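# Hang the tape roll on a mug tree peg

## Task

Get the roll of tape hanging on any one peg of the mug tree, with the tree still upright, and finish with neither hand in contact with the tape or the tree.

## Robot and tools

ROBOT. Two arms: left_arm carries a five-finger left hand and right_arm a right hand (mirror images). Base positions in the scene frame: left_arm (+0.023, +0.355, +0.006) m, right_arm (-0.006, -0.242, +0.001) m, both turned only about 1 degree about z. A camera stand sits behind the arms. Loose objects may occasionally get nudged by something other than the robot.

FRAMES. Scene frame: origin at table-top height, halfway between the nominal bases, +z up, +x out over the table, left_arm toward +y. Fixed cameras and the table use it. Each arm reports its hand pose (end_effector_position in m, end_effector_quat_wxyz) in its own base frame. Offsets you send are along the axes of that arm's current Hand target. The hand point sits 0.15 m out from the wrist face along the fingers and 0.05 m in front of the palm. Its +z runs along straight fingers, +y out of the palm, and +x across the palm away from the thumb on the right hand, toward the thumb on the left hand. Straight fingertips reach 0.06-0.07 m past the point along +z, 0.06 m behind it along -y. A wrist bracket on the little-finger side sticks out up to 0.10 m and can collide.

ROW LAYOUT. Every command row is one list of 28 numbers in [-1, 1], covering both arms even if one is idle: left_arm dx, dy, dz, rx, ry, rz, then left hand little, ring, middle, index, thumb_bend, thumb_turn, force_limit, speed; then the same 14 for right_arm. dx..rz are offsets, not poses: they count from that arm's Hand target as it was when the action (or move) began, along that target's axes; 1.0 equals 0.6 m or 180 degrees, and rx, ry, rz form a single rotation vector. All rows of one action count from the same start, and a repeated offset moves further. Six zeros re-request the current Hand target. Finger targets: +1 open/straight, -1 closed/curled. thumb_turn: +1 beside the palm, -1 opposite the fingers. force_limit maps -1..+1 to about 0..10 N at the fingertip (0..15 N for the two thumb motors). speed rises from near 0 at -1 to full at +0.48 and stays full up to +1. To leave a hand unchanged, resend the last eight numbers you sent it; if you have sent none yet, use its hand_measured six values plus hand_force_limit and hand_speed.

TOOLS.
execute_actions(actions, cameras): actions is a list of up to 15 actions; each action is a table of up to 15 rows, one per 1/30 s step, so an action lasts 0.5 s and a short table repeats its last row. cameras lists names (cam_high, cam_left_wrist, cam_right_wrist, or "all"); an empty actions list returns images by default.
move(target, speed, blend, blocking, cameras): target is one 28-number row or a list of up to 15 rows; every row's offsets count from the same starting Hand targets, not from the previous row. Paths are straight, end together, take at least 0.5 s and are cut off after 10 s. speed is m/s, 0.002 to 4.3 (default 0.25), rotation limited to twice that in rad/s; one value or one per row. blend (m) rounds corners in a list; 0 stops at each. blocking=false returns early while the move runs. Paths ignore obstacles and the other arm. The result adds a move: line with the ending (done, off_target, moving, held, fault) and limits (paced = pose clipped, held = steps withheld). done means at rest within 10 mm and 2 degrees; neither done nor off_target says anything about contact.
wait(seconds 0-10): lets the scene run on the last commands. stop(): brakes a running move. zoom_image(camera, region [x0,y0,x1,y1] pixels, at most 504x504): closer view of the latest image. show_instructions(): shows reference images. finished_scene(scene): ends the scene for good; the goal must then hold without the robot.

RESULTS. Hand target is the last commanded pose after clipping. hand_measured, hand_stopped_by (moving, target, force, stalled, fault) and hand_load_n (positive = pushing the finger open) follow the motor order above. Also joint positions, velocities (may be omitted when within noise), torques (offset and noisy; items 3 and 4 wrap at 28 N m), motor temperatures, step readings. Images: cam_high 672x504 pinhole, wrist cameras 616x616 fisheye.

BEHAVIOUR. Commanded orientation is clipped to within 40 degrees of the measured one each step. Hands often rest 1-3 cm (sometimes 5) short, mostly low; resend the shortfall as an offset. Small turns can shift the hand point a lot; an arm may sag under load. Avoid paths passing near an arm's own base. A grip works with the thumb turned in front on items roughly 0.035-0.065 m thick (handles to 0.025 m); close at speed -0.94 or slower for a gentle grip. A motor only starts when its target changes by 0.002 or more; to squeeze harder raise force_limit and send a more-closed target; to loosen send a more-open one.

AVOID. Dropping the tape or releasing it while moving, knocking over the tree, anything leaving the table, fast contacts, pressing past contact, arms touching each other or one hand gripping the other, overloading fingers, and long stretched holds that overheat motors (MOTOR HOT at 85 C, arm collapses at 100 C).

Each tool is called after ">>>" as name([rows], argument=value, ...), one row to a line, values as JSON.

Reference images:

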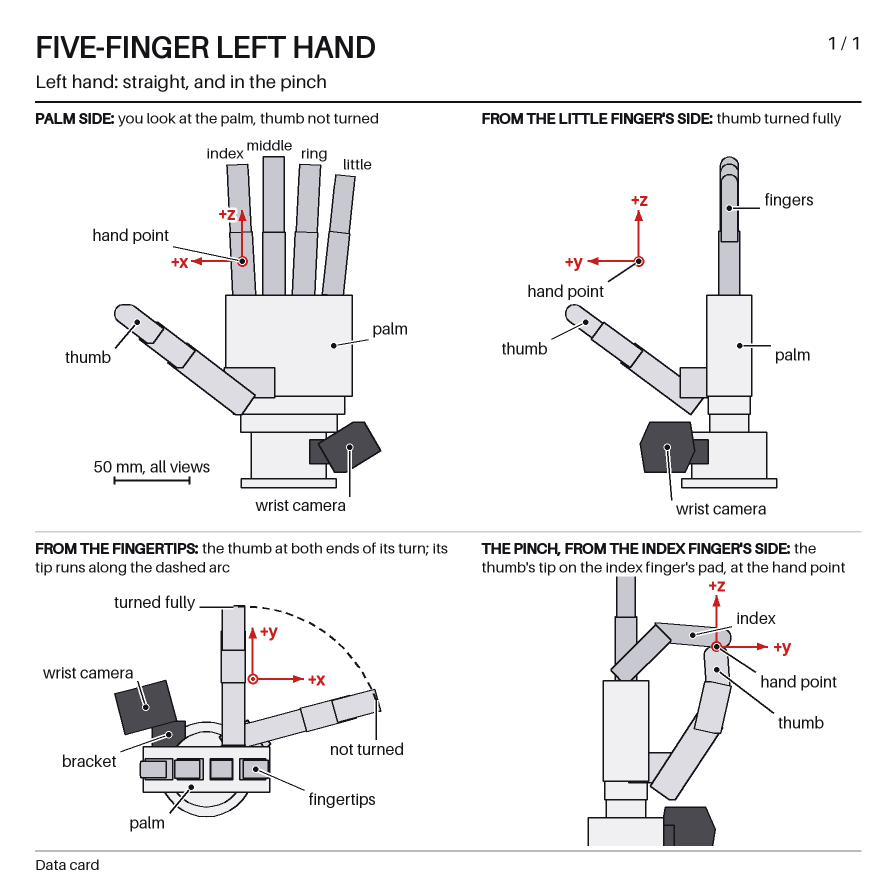

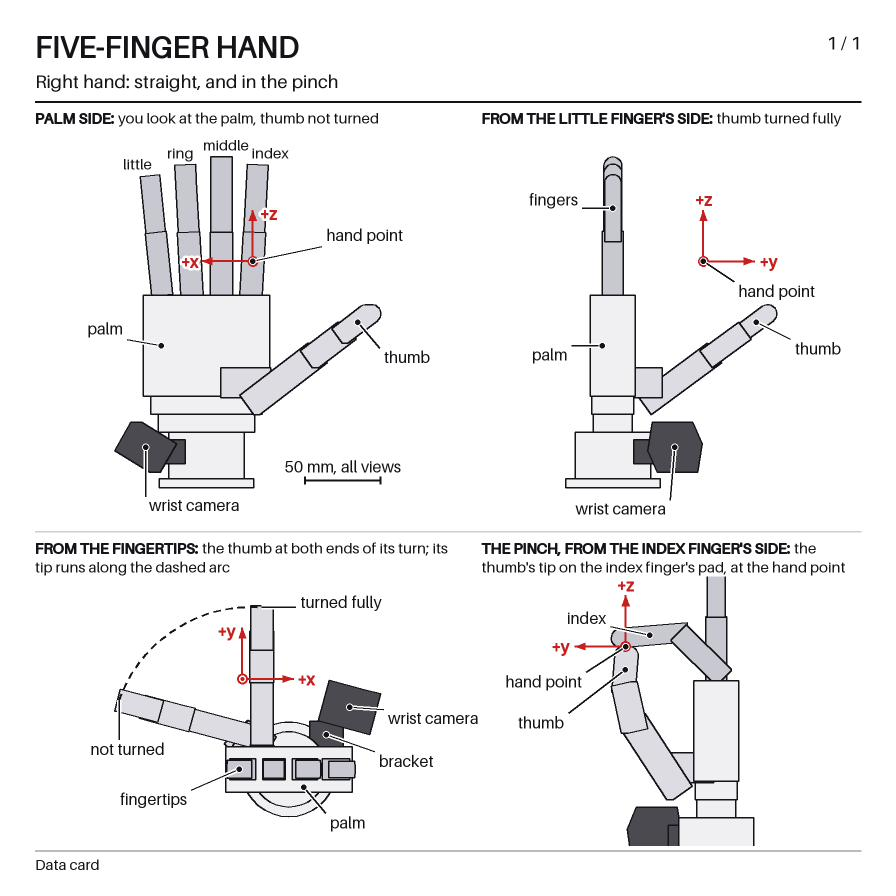

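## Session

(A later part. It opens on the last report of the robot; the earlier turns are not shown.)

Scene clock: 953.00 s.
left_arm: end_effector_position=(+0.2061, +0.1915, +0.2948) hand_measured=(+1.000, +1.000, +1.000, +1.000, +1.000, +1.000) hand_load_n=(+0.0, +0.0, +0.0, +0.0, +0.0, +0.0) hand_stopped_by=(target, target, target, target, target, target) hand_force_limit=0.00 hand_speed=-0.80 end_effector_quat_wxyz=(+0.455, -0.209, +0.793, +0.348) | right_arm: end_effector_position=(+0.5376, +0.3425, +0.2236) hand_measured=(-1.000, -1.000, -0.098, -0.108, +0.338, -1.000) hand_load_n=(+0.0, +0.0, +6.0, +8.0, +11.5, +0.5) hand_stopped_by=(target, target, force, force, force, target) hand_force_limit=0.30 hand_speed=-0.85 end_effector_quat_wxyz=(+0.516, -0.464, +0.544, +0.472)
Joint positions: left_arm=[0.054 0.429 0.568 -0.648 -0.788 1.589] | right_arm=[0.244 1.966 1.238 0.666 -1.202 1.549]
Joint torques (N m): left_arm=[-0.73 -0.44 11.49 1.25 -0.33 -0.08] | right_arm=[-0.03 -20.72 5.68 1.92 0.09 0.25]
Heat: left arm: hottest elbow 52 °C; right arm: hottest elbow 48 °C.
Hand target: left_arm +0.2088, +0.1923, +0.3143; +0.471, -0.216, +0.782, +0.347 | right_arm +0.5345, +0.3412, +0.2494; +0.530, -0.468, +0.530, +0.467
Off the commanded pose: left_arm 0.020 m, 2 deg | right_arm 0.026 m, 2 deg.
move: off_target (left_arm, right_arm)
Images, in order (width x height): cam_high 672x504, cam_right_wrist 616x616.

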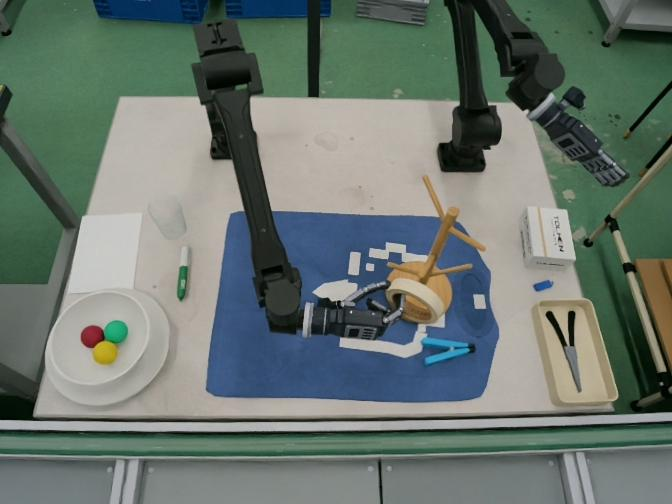

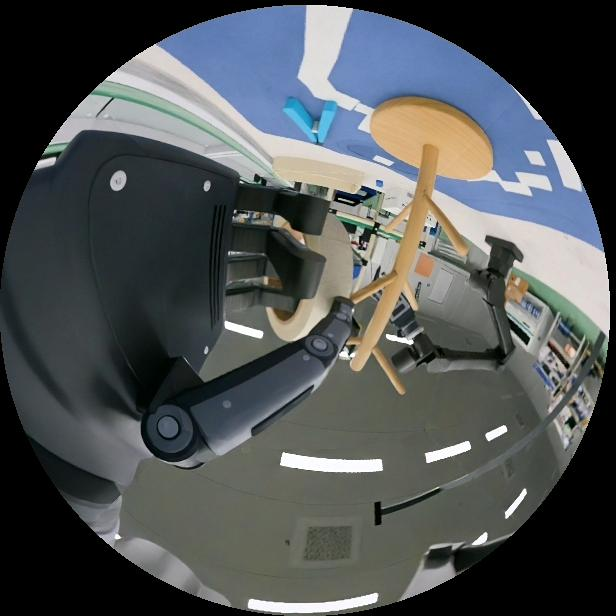

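>>> move(target=[0,0,0,0,0,0,1,1,1,1,1,1,0,-0.8,-0.0533,0.0068,-0.0152,0,0,0,-1,-1,-0.55,-0.55,-0.3,-1,0.3,-0.85], speed=0.08, cameras=["cam_high","cam_right_wrist"])

>>> zoom_image(camera="cam_high", region=[370, 245, 460, 335])

>>> zoom_image(camera="cam_right_wrist", region=[250, 180, 450, 380])

Scene clock: 1007.33 s.
left_arm: end_effector_position=(+0.2061, +0.1915, +0.2948) hand_measured=(+1.000, +1.000, +1.000, +1.000, +1.000, +1.000) hand_load_n=(+0.0, +0.0, +0.0, +0.0, +0.0, +0.0) hand_stopped_by=(target, target, target, target, target, target) hand_force_limit=0.00 hand_speed=-0.80 end_effector_quat_wxyz=(+0.455, -0.209, +0.793, +0.348) | right_arm: end_effector_position=(+0.5300, +0.3406, +0.2631) hand_measured=(-1.000, -1.000, -0.098, -0.108, +0.338, -1.000) hand_load_n=(+0.0, +0.0, +6.5, +8.0, +11.5, +0.5) hand_stopped_by=(target, target, force, force, force, target) hand_force_limit=0.30 hand_speed=-0.85 end_effector_quat_wxyz=(+0.528, -0.470, +0.531, +0.467)
Joint positions: left_arm=[0.054 0.429 0.568 -0.648 -0.788 1.589] | right_arm=[0.244 1.894 1.238 0.637 -1.205 1.553]
Joint torques (N m): left_arm=[-0.67 -0.15 11.43 1.16 -0.37 -0.1] | right_arm=[-0.62 -19.96 6 0.59 -0.22 0.24]
Motor temperatures (°C): left_arm=[31 31 52 34 31 31] | right_arm=[32 42 45 29 30 31]
Heat: left arm: hottest elbow 52 °C; right arm: hottest elbow 45 °C.
Hand target: left_arm +0.2088, +0.1923, +0.3143; +0.471, -0.216, +0.782, +0.347 | right_arm +0.5292, +0.3327, +0.2814; +0.530, -0.468, +0.530, +0.467
Off the commanded pose: left_arm 0.020 m, 2 deg | right_arm 0.020 m, 0 deg.
move: off_target (left_arm, right_arm)
Images, in order (width x height): cam_high 672x504, cam_right_wrist 616x616.

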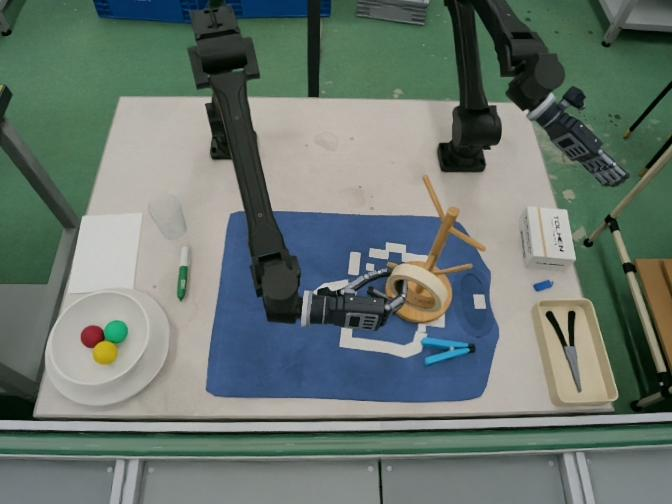

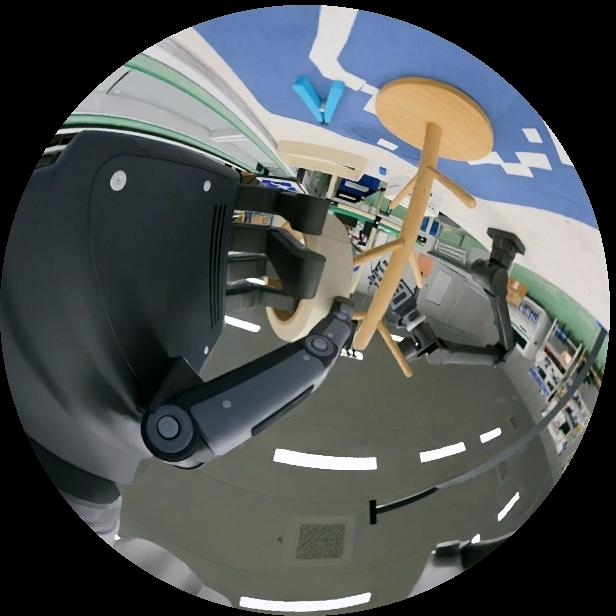

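Scaled by 5.600 from the camera's 672x504 image, which has a finer 960x720 frame.

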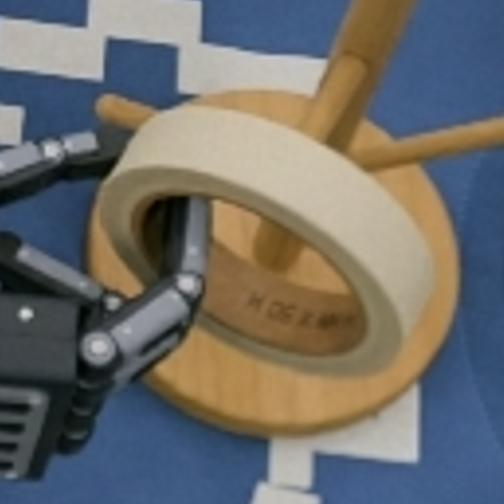

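Scaled by 2.520 from the camera's 616x616 image, which has a finer 880x880 frame.

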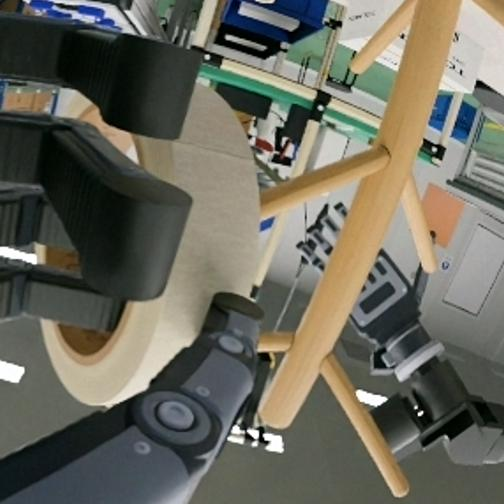

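>>> move(target=[0,0,0,0,0,0,1,1,1,1,1,1,0,-0.8,0.02,0.0485,0.0142,0,0,0,-1,-1,-0.55,-0.55,-0.3,-1,0.3,-0.85], speed=0.06, cameras=["cam_high","cam_right_wrist"])

>>> zoom_image(camera="cam_high", region=[370, 245, 460, 335])

>>> zoom_image(camera="cam_right_wrist", region=[250, 180, 450, 380])

Scene clock: 1036.63 s.
left_arm: end_effector_position=(+0.2061, +0.1915, +0.2948) hand_measured=(+1.000, +1.000, +1.000, +1.000, +1.000, +1.000) hand_load_n=(+0.0, +0.0, +0.0, +0.0, +0.0, +0.0) hand_stopped_by=(target, target, target, target, target, target) hand_force_limit=0.00 hand_speed=-0.80 end_effector_quat_wxyz=(+0.455, -0.209, +0.793, +0.348) | right_arm: end_effector_position=(+0.5104, +0.3400, +0.2439) hand_measured=(-1.000, -1.000, -0.098, -0.108, +0.338, -1.000) hand_load_n=(+0.0, +0.0, +6.5, +8.0, +11.5, +0.5) hand_stopped_by=(target, target, force, force, force, target) hand_force_limit=0.30 hand_speed=-0.85 end_effector_quat_wxyz=(+0.514, -0.458, +0.552, +0.471)
Joint positions: left_arm=[0.054 0.429 0.568 -0.648 -0.788 1.589] | right_arm=[0.251 1.869 1.15 0.646 -1.182 1.553]
Joint torques (N m): left_arm=[-0.5 -0.38 11.63 1.22 -0.34 -0.09] | right_arm=[0.15 -20.01 5.68 2.54 0.07 0.19]
Heat: left arm: hottest elbow 52 °C; right arm: hottest elbow 44 °C.
Hand target: left_arm +0.2088, +0.1923, +0.3143; +0.471, -0.216, +0.782, +0.347 | right_arm +0.5014, +0.3448, +0.2693; +0.530, -0.468, +0.530, +0.467
Off the commanded pose: left_arm 0.020 m, 2 deg | right_arm 0.027 m, 3 deg.
move: off_target (left_arm, right_arm)
Images, in order (width x height): cam_high 672x504, cam_right_wrist 616x616.

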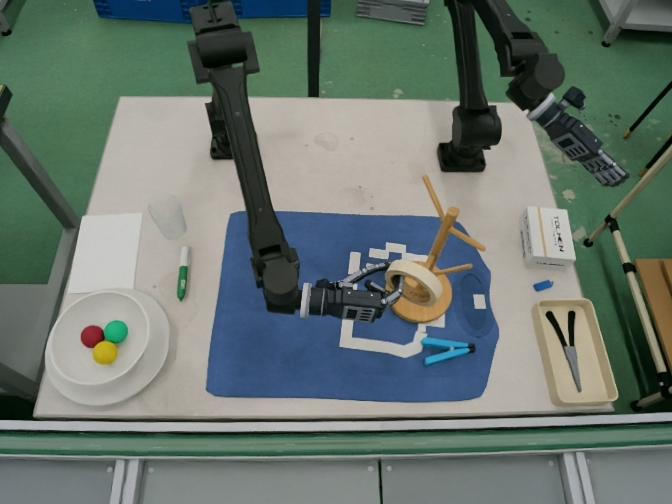

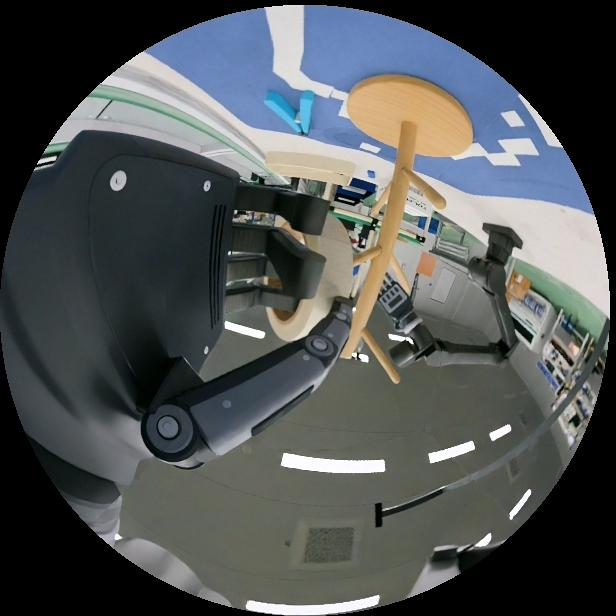

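Scaled by 5.600 from the camera's 672x504 image, which has a finer 960x720 frame.

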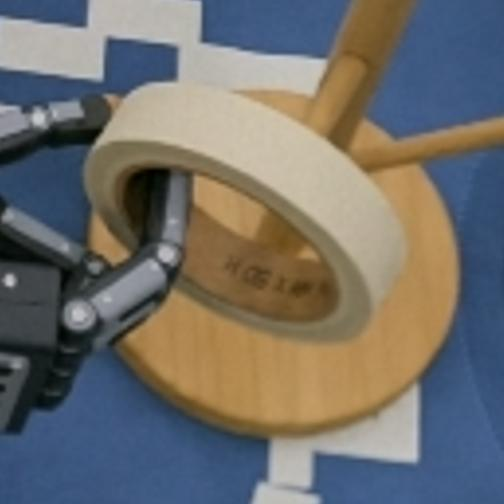

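Scaled by 2.520 from the camera's 616x616 image, which has a finer 880x880 frame.

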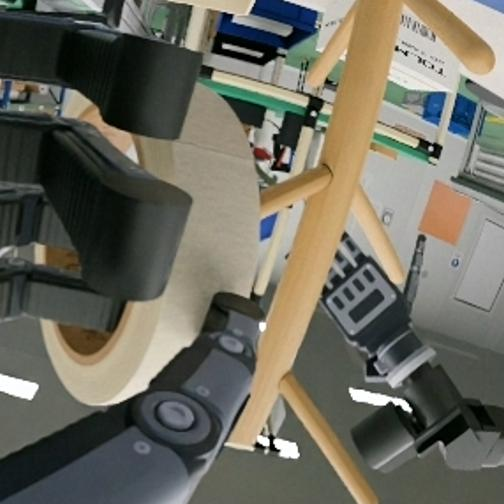

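>>> move(target=[0,0,0,0,0,0,1,1,1,1,1,1,0,-0.8,-0.005,0.0762,0.034,0,0,0,-1,-1,-0.55,-0.55,-0.3,-1,0.3,-0.85], speed=0.06, cameras=["cam_high","cam_right_wrist"])

>>> zoom_image(camera="cam_high", region=[370, 225, 460, 315])

>>> zoom_image(camera="cam_right_wrist", region=[250, 180, 450, 380])

Scene clock: 1073.20 s.
left_arm: end_effector_position=(+0.2061, +0.1915, +0.2948) hand_measured=(+1.000, +1.000, +1.000, +1.000, +1.000, +1.000) hand_load_n=(+0.0, +0.0, +0.0, +0.0, +0.0, +0.0) hand_stopped_by=(target, target, target, target, target, target) hand_force_limit=0.00 hand_speed=-0.80 end_effector_quat_wxyz=(+0.455, -0.209, +0.793, +0.348) | right_arm: end_effector_position=(+0.4644, +0.3709, +0.2481) hand_measured=(-1.000, -1.000, -0.098, -0.108, +0.338, -1.000) hand_load_n=(+0.5, +0.0, +6.5, +8.0, +11.5, +1.0) hand_stopped_by=(target, target, force, force, force, target) hand_force_limit=0.30 hand_speed=-0.85 end_effector_quat_wxyz=(+0.512, -0.462, +0.550, +0.472)
Joint positions: left_arm=[0.054 0.429 0.568 -0.648 -0.788 1.589] | right_arm=[0.33 1.792 1.048 0.674 -1.113 1.553]
Joint torques (N m): left_arm=[-0.62 -0.44 11.52 1.18 -0.37 -0.04] | right_arm=[0.21 -18.73 5.74 2.51 0.1 0.23]
Heat: left arm: hottest elbow 52 °C; right arm: hottest elbow 44 °C.
Hand target: left_arm +0.2088, +0.1923, +0.3143; +0.471, -0.216, +0.782, +0.347 | right_arm +0.4586, +0.3707, +0.2723; +0.530, -0.468, +0.530, +0.467
Off the commanded pose: left_arm 0.020 m, 2 deg | right_arm 0.025 m, 3 deg.
move: off_target (left_arm, right_arm)
Images, in order (width x height): cam_high 672x504, cam_right_wrist 616x616.

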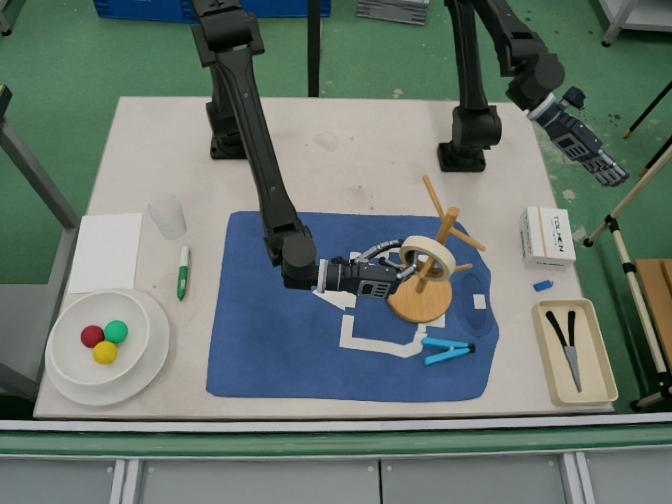

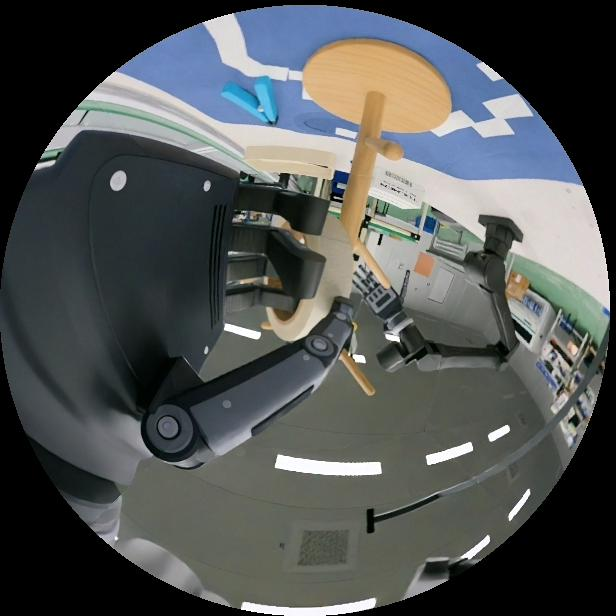

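Scaled by 5.600 from the camera's 672x504 image, which has a finer 960x720 frame.

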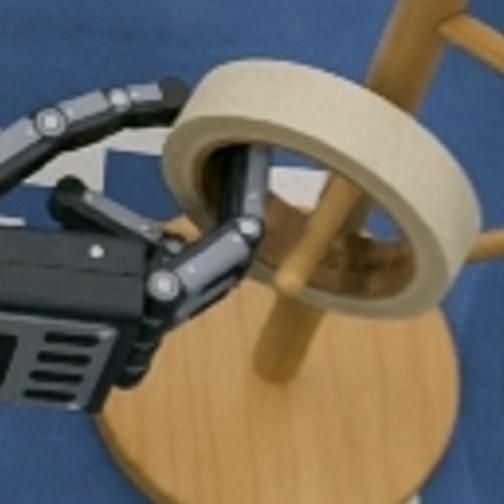

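Scaled by 2.520 from the camera's 616x616 image, which has a finer 880x880 frame.

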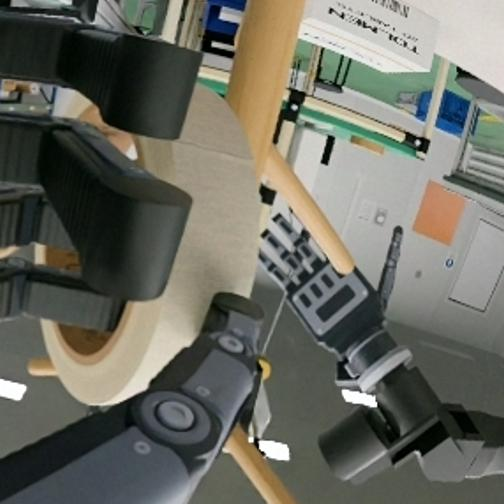

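>>> zoom_image(camera="cam_high", region=[375, 245, 425, 295])

>>> zoom_image(camera="cam_right_wrist", region=[200, 20, 460, 280])

Scaled by 10.080 from the camera's 672x504 image, which has a finer 960x720 frame.

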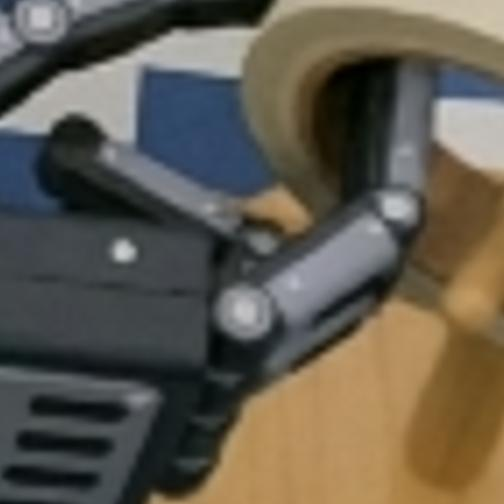

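Scaled by 1.938 from the camera's 616x616 image, which has a finer 880x880 frame.

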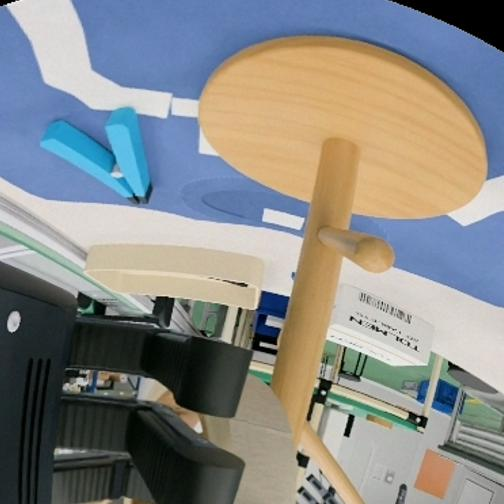

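>>> move(target=[0,0,0,0,0,0,1,1,1,1,1,1,0,-0.8,0.045,0.012,0.0055,0,0,0,-1,-1,-0.55,-0.55,-0.3,-1,0.3,-0.85], speed=0.05, cameras=["cam_high","cam_right_wrist"])

>>> zoom_image(camera="cam_high", region=[370, 225, 460, 315])

Scene clock: 1128.27 s.
left_arm: end_effector_position=(+0.2061, +0.1915, +0.2948) hand_measured=(+1.000, +1.000, +1.000, +1.000, +1.000, +1.000) hand_load_n=(+0.0, +0.0, +0.0, +0.0, +0.0, +0.0) hand_stopped_by=(target, target, target, target, target, target) hand_force_limit=0.00 hand_speed=-0.80 end_effector_quat_wxyz=(+0.455, -0.209, +0.793, +0.348) | right_arm: end_effector_position=(+0.4572, +0.3680, +0.2422) hand_measured=(-1.000, -1.000, -0.098, -0.108, +0.338, -1.000) hand_load_n=(+0.0, +0.0, +6.5, +8.0, +11.5, +0.5) hand_stopped_by=(target, target, force, force, force, target) hand_force_limit=0.30 hand_speed=-0.85 end_effector_quat_wxyz=(+0.527, -0.464, +0.541, +0.464)
Joint positions: left_arm=[0.054 0.429 0.568 -0.648 -0.788 1.589] | right_arm=[0.33 1.792 1.012 0.746 -1.101 1.553]
Joint torques (N m): left_arm=[-0.73 -0.03 11.41 1.24 -0.29 -0.05] | right_arm=[0.15 -14.68 5.48 2.62 0.11 0.21]
Heat: left arm: hottest elbow 52 °C; right arm: hottest elbow 43 °C.
Hand target: left_arm +0.2088, +0.1923, +0.3143; +0.471, -0.216, +0.782, +0.347 | right_arm +0.4519, +0.3749, +0.2453; +0.530, -0.468, +0.530, +0.467
Off the commanded pose: left_arm 0.020 m, 2 deg | right_arm 0.009 m, 1 deg.
move: off_target (left_arm)
Images, in order (width x height): cam_high 672x504, cam_right_wrist 616x616.

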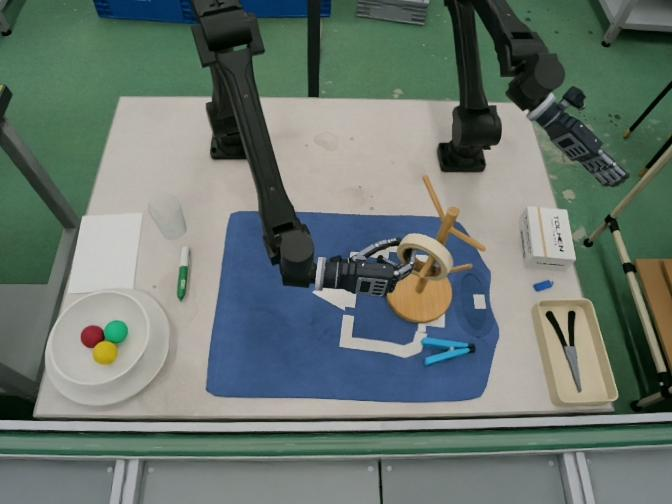

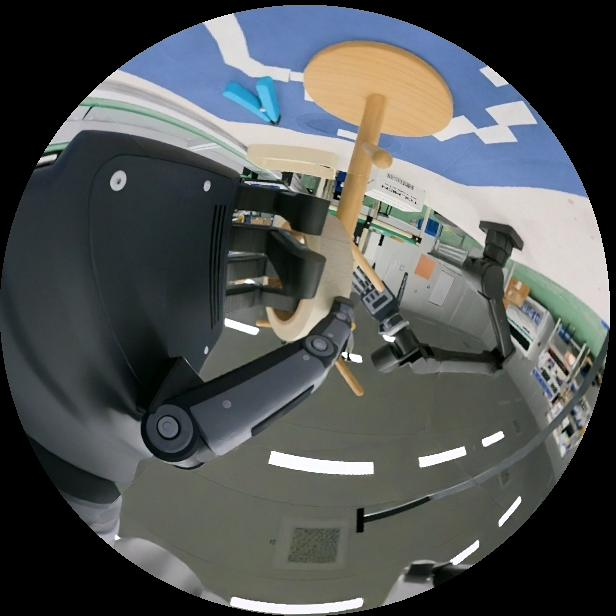

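Scaled by 5.600 from the camera's 672x504 image, which has a finer 960x720 frame.

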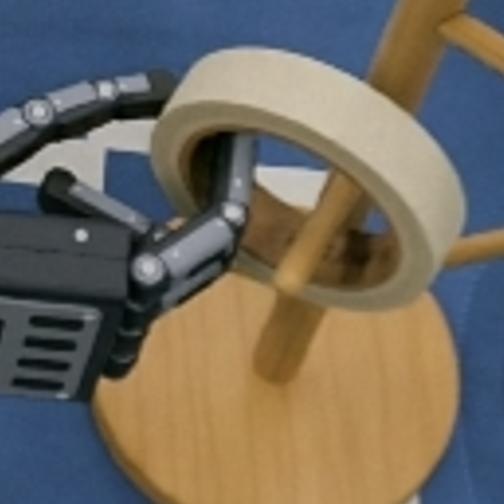

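>>> move(target=[0,0,0,0,0,0,1,1,1,1,1,1,0,-0.8,0.04,-0.0068,0.0152,0,0,0,-1,-1,-0.55,-0.55,-0.3,-1,0.3,-0.85], speed=0.05, cameras=["cam_high","cam_right_wrist"])

>>> zoom_image(camera="cam_high", region=[370, 225, 460, 315])

Scene clock: 1137.07 s.
left_arm: end_effector_position=(+0.2061, +0.1915, +0.2948) hand_measured=(+1.000, +1.000, +1.000, +1.000, +1.000, +1.000) hand_load_n=(+0.0, +0.0, +0.0, +0.0, +0.0, +0.0) hand_stopped_by=(target, target, target, target, target, target) hand_force_limit=0.00 hand_speed=-0.80 end_effector_quat_wxyz=(+0.455, -0.209, +0.793, +0.348) | right_arm: end_effector_position=(+0.4591, +0.3754, +0.2184) hand_measured=(-1.000, -1.000, -0.098, -0.108, +0.338, -1.000) hand_load_n=(+0.0, +0.0, +6.5, +8.0, +11.5, +0.5) hand_stopped_by=(target, target, force, force, force, target) hand_force_limit=0.30 hand_speed=-0.85 end_effector_quat_wxyz=(+0.526, -0.464, +0.542, +0.464)
Joint positions: left_arm=[0.054 0.429 0.568 -0.648 -0.788 1.589] | right_arm=[0.342 1.848 1.012 0.798 -1.089 1.553]
Joint torques (N m): left_arm=[-0.79 -0.03 11.45 1.29 -0.34 -0.07] | right_arm=[0.44 -14.68 5.91 2.52 0.08 0.21]
Heat: left arm: hottest elbow 52 °C; right arm: hottest elbow 43 °C.
Hand target: left_arm +0.2088, +0.1923, +0.3143; +0.471, -0.216, +0.782, +0.347 | right_arm +0.4571, +0.3834, +0.2213; +0.530, -0.468, +0.530, +0.467
Off the commanded pose: left_arm 0.020 m, 2 deg | right_arm 0.009 m, 2 deg.
move: off_target (left_arm)
Images, in order (width x height): cam_high 672x504, cam_right_wrist 616x616.

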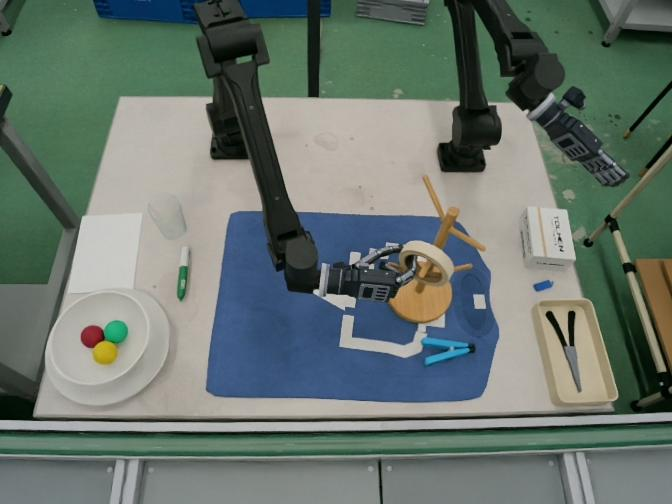

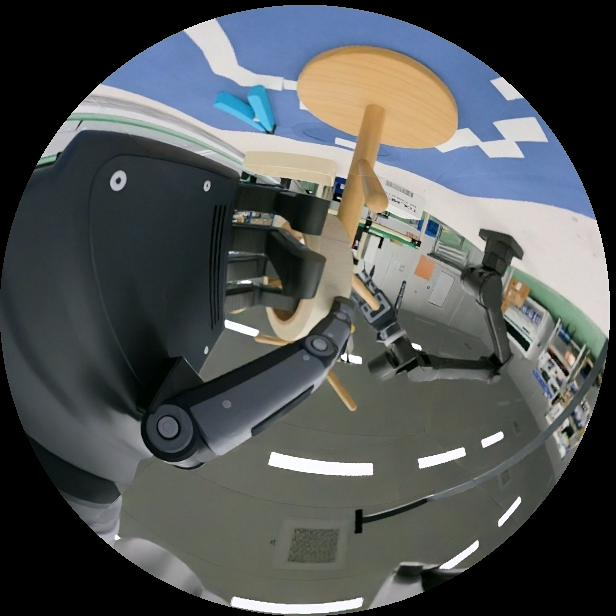

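Scaled by 5.600 from the camera's 672x504 image, which has a finer 960x720 frame.

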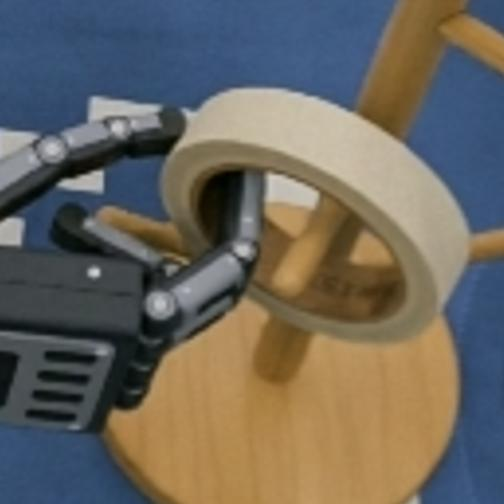

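>>> move(target=[0,0,0,0,0,0,1,1,1,1,1,1,0,-0.8,0.03,0,0,0,0,0,-1,-1,-0.55,-0.55,-0.3,-1,0.3,-0.85], speed=0.05, cameras=["cam_high","cam_right_wrist"])

>>> zoom_image(camera="cam_high", region=[370, 225, 460, 315])

Scene clock: 1145.40 s.
left_arm: end_effector_position=(+0.2061, +0.1915, +0.2948) hand_measured=(+1.000, +1.000, +1.000, +1.000, +1.000, +1.000) hand_load_n=(+0.0, +0.0, +0.0, +0.0, +0.0, +0.0) hand_stopped_by=(target, target, target, target, target, target) hand_force_limit=0.00 hand_speed=-0.80 end_effector_quat_wxyz=(+0.455, -0.209, +0.793, +0.348) | right_arm: end_effector_position=(+0.4607, +0.3760, +0.2044) hand_measured=(-1.000, -1.000, -0.098, -0.108, +0.338, -1.000) hand_load_n=(+0.0, +0.0, +6.5, +8.0, +11.5, +0.5) hand_stopped_by=(target, target, force, force, force, target) hand_force_limit=0.30 hand_speed=-0.85 end_effector_quat_wxyz=(+0.529, -0.465, +0.539, +0.463)
Joint positions: left_arm=[0.054 0.429 0.568 -0.648 -0.788 1.589] | right_arm=[0.342 1.883 1.012 0.843 -1.089 1.553]
Joint torques (N m): left_arm=[-0.56 -0.03 11.37 1.2 -0.35 -0.11] | right_arm=[-0.09 -14.8 5.31 2.63 0.11 0.24]
Heat: left arm: hottest elbow 52 °C; right arm: hottest elbow 42 °C.
Hand target: left_arm +0.2088, +0.1923, +0.3143; +0.471, -0.216, +0.782, +0.347 | right_arm +0.4572, +0.3834, +0.2033; +0.530, -0.468, +0.530, +0.467
Off the commanded pose: left_arm 0.020 m, 2 deg | right_arm 0.008 m, 1 deg.
move: off_target (left_arm)
Images, in order (width x height): cam_high 672x504, cam_right_wrist 616x616.

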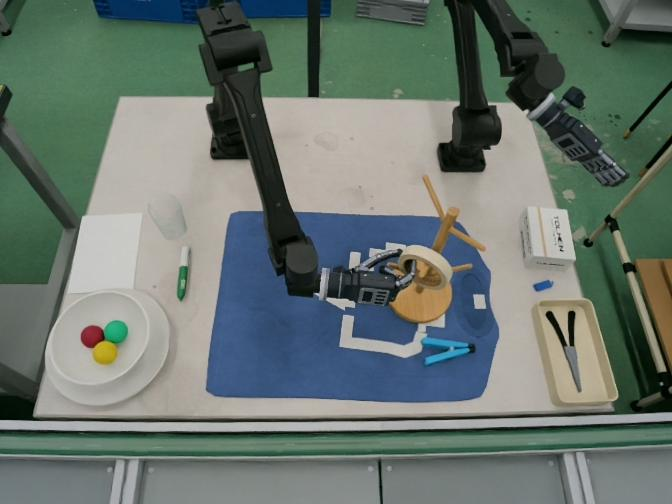

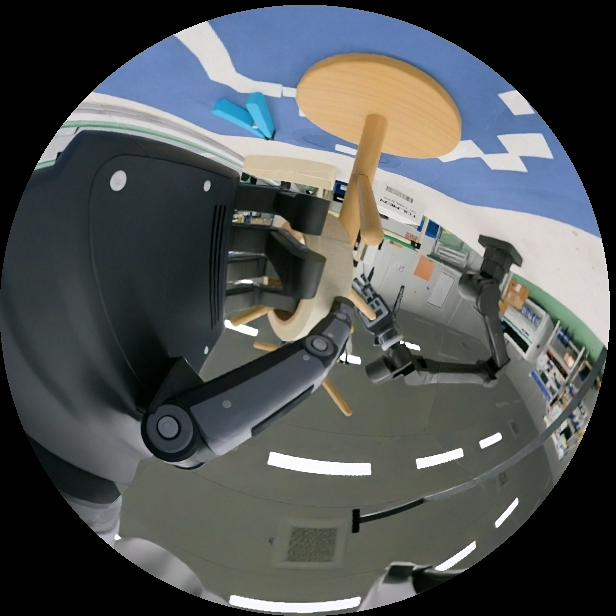

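Scaled by 5.600 from the camera's 672x504 image, which has a finer 960x720 frame.

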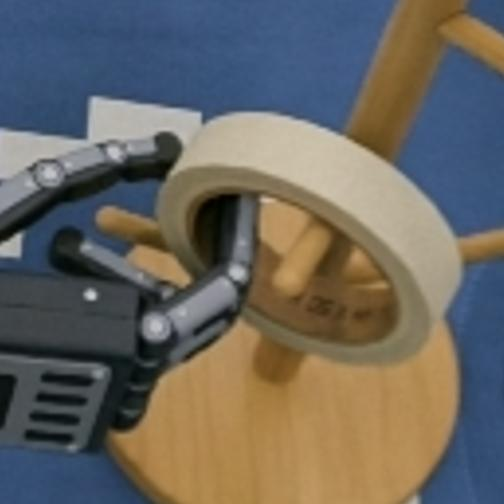

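>>> move(target=[0,0,0,0,0,0,1,1,1,1,1,1,0,-0.8,0.022,0,0,0,0,0,-1,-1,-0.55,-0.55,-0.3,-1,0.3,-0.85], speed=0.04, cameras=["cam_high","cam_right_wrist"])

>>> zoom_image(camera="cam_high", region=[370, 225, 460, 315])

Scene clock: 1150.90 s.
left_arm: end_effector_position=(+0.2061, +0.1915, +0.2948) hand_measured=(+1.000, +1.000, +1.000, +1.000, +1.000, +1.000) hand_load_n=(+0.0, +0.0, +0.0, +0.0, +0.0, +0.0) hand_stopped_by=(target, target, target, target, target, target) hand_force_limit=0.00 hand_speed=-0.80 end_effector_quat_wxyz=(+0.455, -0.209, +0.793, +0.348) | right_arm: end_effector_position=(+0.4548, +0.3815, +0.1960) hand_measured=(-1.000, -1.000, -0.098, -0.108, +0.338, -1.000) hand_load_n=(+0.0, +0.0, +7.0, +7.5, +11.0, +0.5) hand_stopped_by=(target, target, force, force, force, target) hand_force_limit=0.30 hand_speed=-0.85 end_effector_quat_wxyz=(+0.528, -0.472, +0.530, +0.467)
Joint positions: left_arm=[0.054 0.429 0.568 -0.648 -0.788 1.589] | right_arm=[0.354 1.906 1.012 0.878 -1.098 1.553]
Joint torques (N m): left_arm=[-0.56 -0.38 11.47 1.18 -0.36 -0.07] | right_arm=[-0.26 -14.1 5.08 2.41 0.14 0.2]
Heat: left arm: hottest elbow 52 °C; right arm: hottest elbow 42 °C.
Hand target: left_arm +0.2088, +0.1923, +0.3143; +0.471, -0.216, +0.782, +0.347 | right_arm +0.4572, +0.3834, +0.1901; +0.530, -0.468, +0.530, +0.467
Off the commanded pose: left_arm 0.020 m, 2 deg | right_arm 0.007 m, 1 deg.
move: off_target (left_arm)
Images, in order (width x height): cam_high 672x504, cam_right_wrist 616x616.

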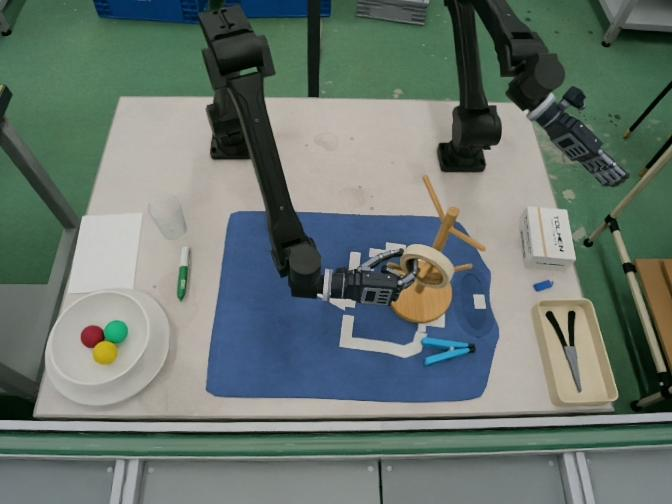

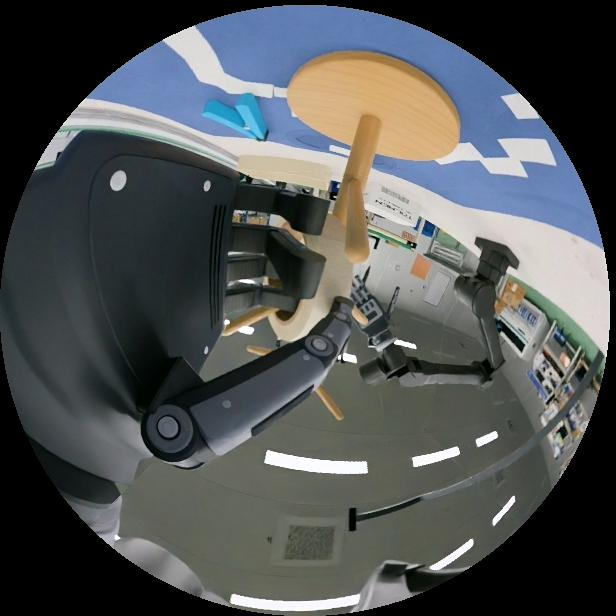

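Scaled by 5.600 from the camera's 672x504 image, which has a finer 960x720 frame.

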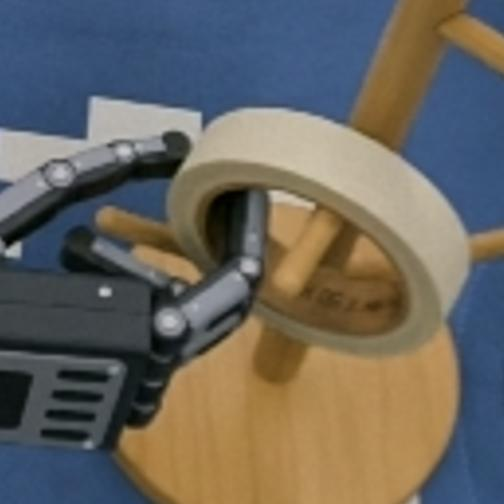

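>>> move(target=[0,0,0,0,0,0,1,1,1,1,1,1,0,-0.8,-0.013,0,0,0,0,0,-1,-1,-0.1,-0.1,0.65,-1,0.3,-0.7], speed=0.03, cameras=["cam_high","cam_right_wrist"])

>>> zoom_image(camera="cam_high", region=[370, 225, 460, 315])

>>> zoom_image(camera="cam_right_wrist", region=[200, 150, 430, 380])

Scene clock: 1162.87 s.
left_arm: end_effector_position=(+0.2061, +0.1915, +0.2948) hand_measured=(+1.000, +1.000, +1.000, +1.000, +1.000, +1.000) hand_load_n=(+0.0, +0.0, +0.0, +0.0, +0.0, +0.0) hand_stopped_by=(target, target, target, target, target, target) hand_force_limit=0.00 hand_speed=-0.80 end_effector_quat_wxyz=(+0.455, -0.209, +0.793, +0.348) | right_arm: end_effector_position=(+0.4566, +0.3818, +0.1959) hand_measured=(-1.000, -1.000, -0.098, -0.100, +0.650, -1.000) hand_load_n=(+0.0, +0.0, +0.0, +0.0, +0.0, -0.5) hand_stopped_by=(target, target, force, target, target, target) hand_force_limit=0.30 hand_speed=-0.70 end_effector_quat_wxyz=(+0.530, -0.470, +0.532, +0.464)
Joint positions: left_arm=[0.054 0.429 0.568 -0.648 -0.788 1.589] | right_arm=[0.354 1.906 1.012 0.878 -1.089 1.553]
Joint torques (N m): left_arm=[-0.44 -0.21 11.41 1.18 -0.34 -0.08] | right_arm=[-0.03 -15.33 5.26 1.87 0.1 0.21]
Heat: left arm: hottest elbow 52 °C; right arm: hottest elbow 42 °C.
Hand target: left_arm +0.2088, +0.1923, +0.3143; +0.471, -0.216, +0.782, +0.347 | right_arm +0.4572, +0.3834, +0.1979; +0.530, -0.468, +0.530, +0.467
Off the commanded pose: left_arm 0.020 m, 2 deg | right_arm 0.003 m, 0 deg.
move: off_target (left_arm)
Images, in order (width x height): cam_high 672x504, cam_right_wrist 616x616.

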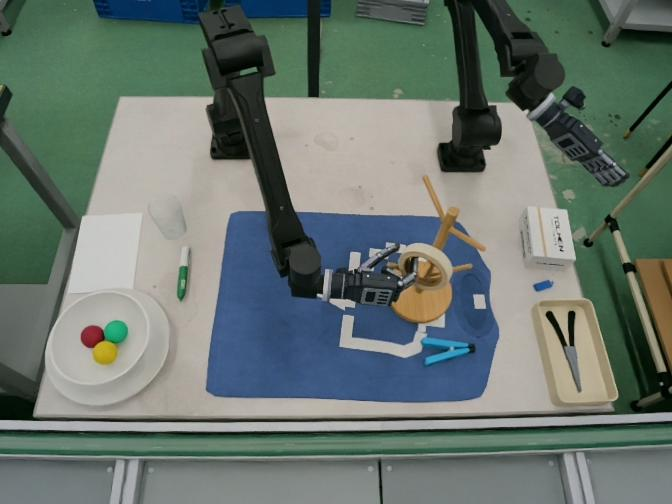

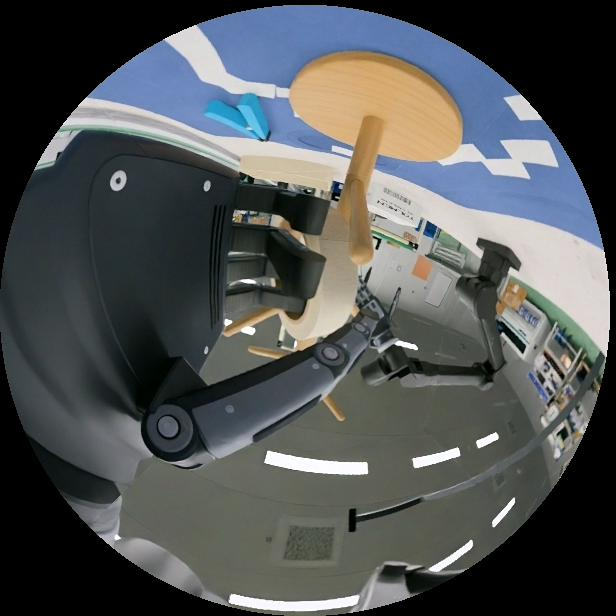

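Scaled by 5.600 from the camera's 672x504 image, which has a finer 960x720 frame.

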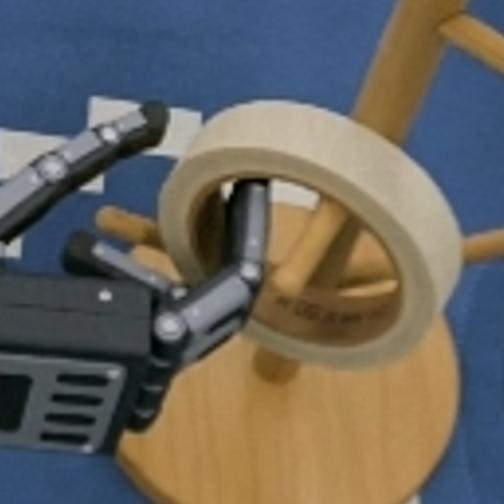

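Scaled by 2.191 from the camera's 616x616 image, which has a finer 880x880 frame.

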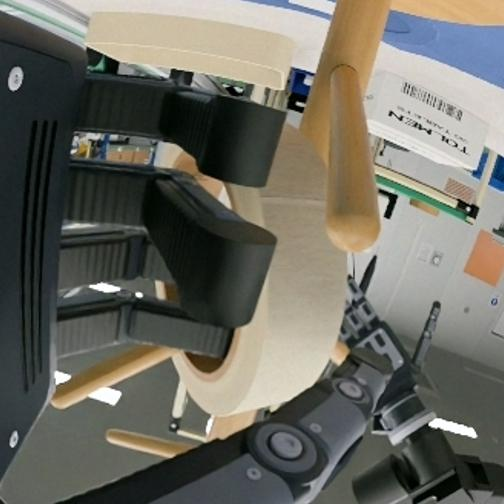

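>>> move(target=[0,0,0,0,0,0,1,1,1,1,1,1,0,-0.8,-0.0167,-0.0206,0.0055,0,0,0,-1,-1,0.1,0.1,0.8,-1,0.3,-0.4], speed=0.04, cameras=["cam_high","cam_right_wrist"])

>>> zoom_image(camera="cam_high", region=[370, 225, 460, 315])

>>> zoom_image(camera="cam_right_wrist", region=[200, 150, 430, 380])

Scene clock: 1175.63 s.
left_arm: end_effector_position=(+0.2061, +0.1915, +0.2948) hand_measured=(+1.000, +1.000, +1.000, +1.000, +1.000, +1.000) hand_load_n=(+0.0, +0.0, +0.0, +0.0, +0.0, +0.0) hand_stopped_by=(target, target, target, target, target, target) hand_force_limit=0.00 hand_speed=-0.80 end_effector_quat_wxyz=(+0.455, -0.209, +0.793, +0.348) | right_arm: end_effector_position=(+0.4569, +0.3819, +0.1948) hand_measured=(-1.000, -1.000, +0.100, +0.100, +0.800, -1.000) hand_load_n=(+0.0, +0.0, +0.0, +0.0, +0.0, +0.0) hand_stopped_by=(target, target, target, target, target, target) hand_force_limit=0.30 hand_speed=-0.40 end_effector_quat_wxyz=(+0.526, -0.468, +0.536, +0.466)
Joint positions: left_arm=[0.054 0.429 0.568 -0.648 -0.788 1.589] | right_arm=[0.354 1.906 1.012 0.867 -1.089 1.555]
Joint torques (N m): left_arm=[-0.73 -0.32 11.41 1.2 -0.33 -0.06] | right_arm=[-0.62 -15.68 8.31 0.72 -0.08 0.21]
Heat: left arm: hottest elbow 52 °C; right arm: hottest elbow 42 °C.
Hand target: left_arm +0.2088, +0.1923, +0.3143; +0.471, -0.216, +0.782, +0.347 | right_arm +0.4698, +0.3851, +0.2079; +0.530, -0.468, +0.530, +0.467
Off the commanded pose: left_arm 0.020 m, 2 deg | right_arm 0.019 m, 1 deg.
move: off_target (left_arm, right_arm)
Images, in order (width x height): cam_high 672x504, cam_right_wrist 616x616.

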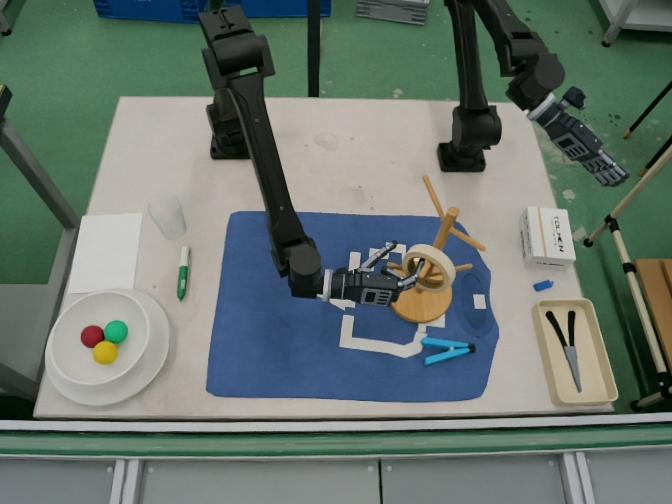

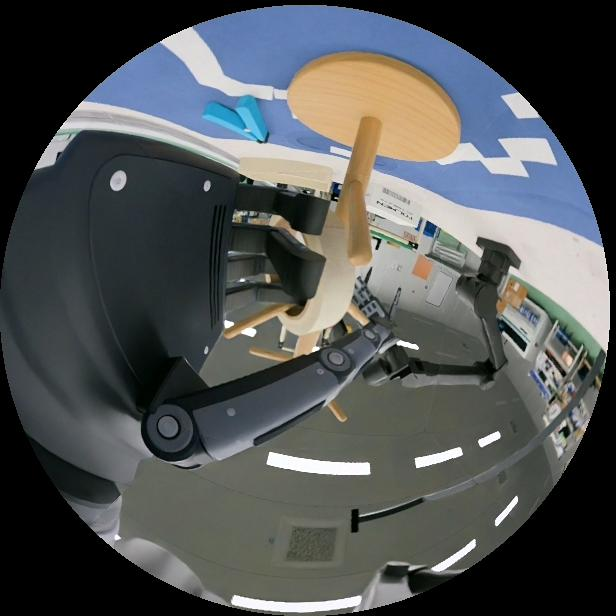

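Scaled by 5.600 from the camera's 672x504 image, which has a finer 960x720 frame.

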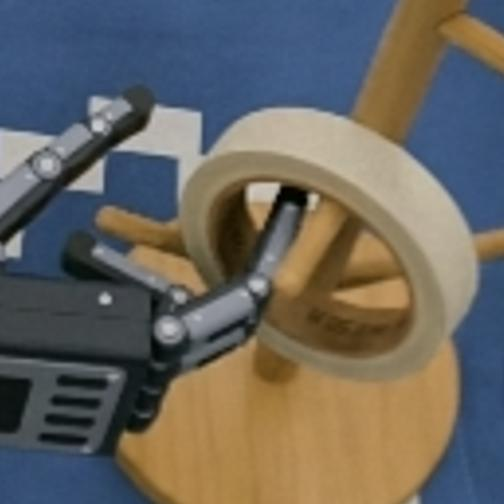

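Scaled by 2.191 from the camera's 616x616 image, which has a finer 880x880 frame.

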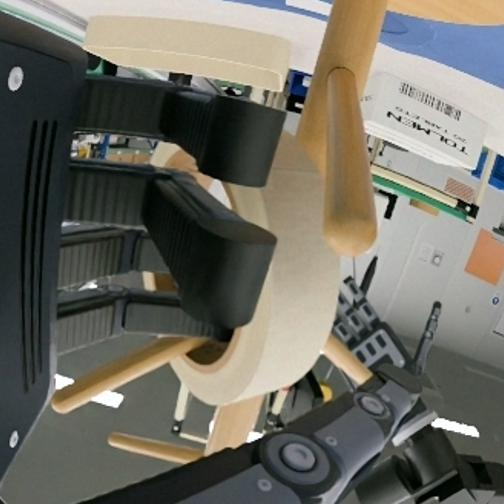

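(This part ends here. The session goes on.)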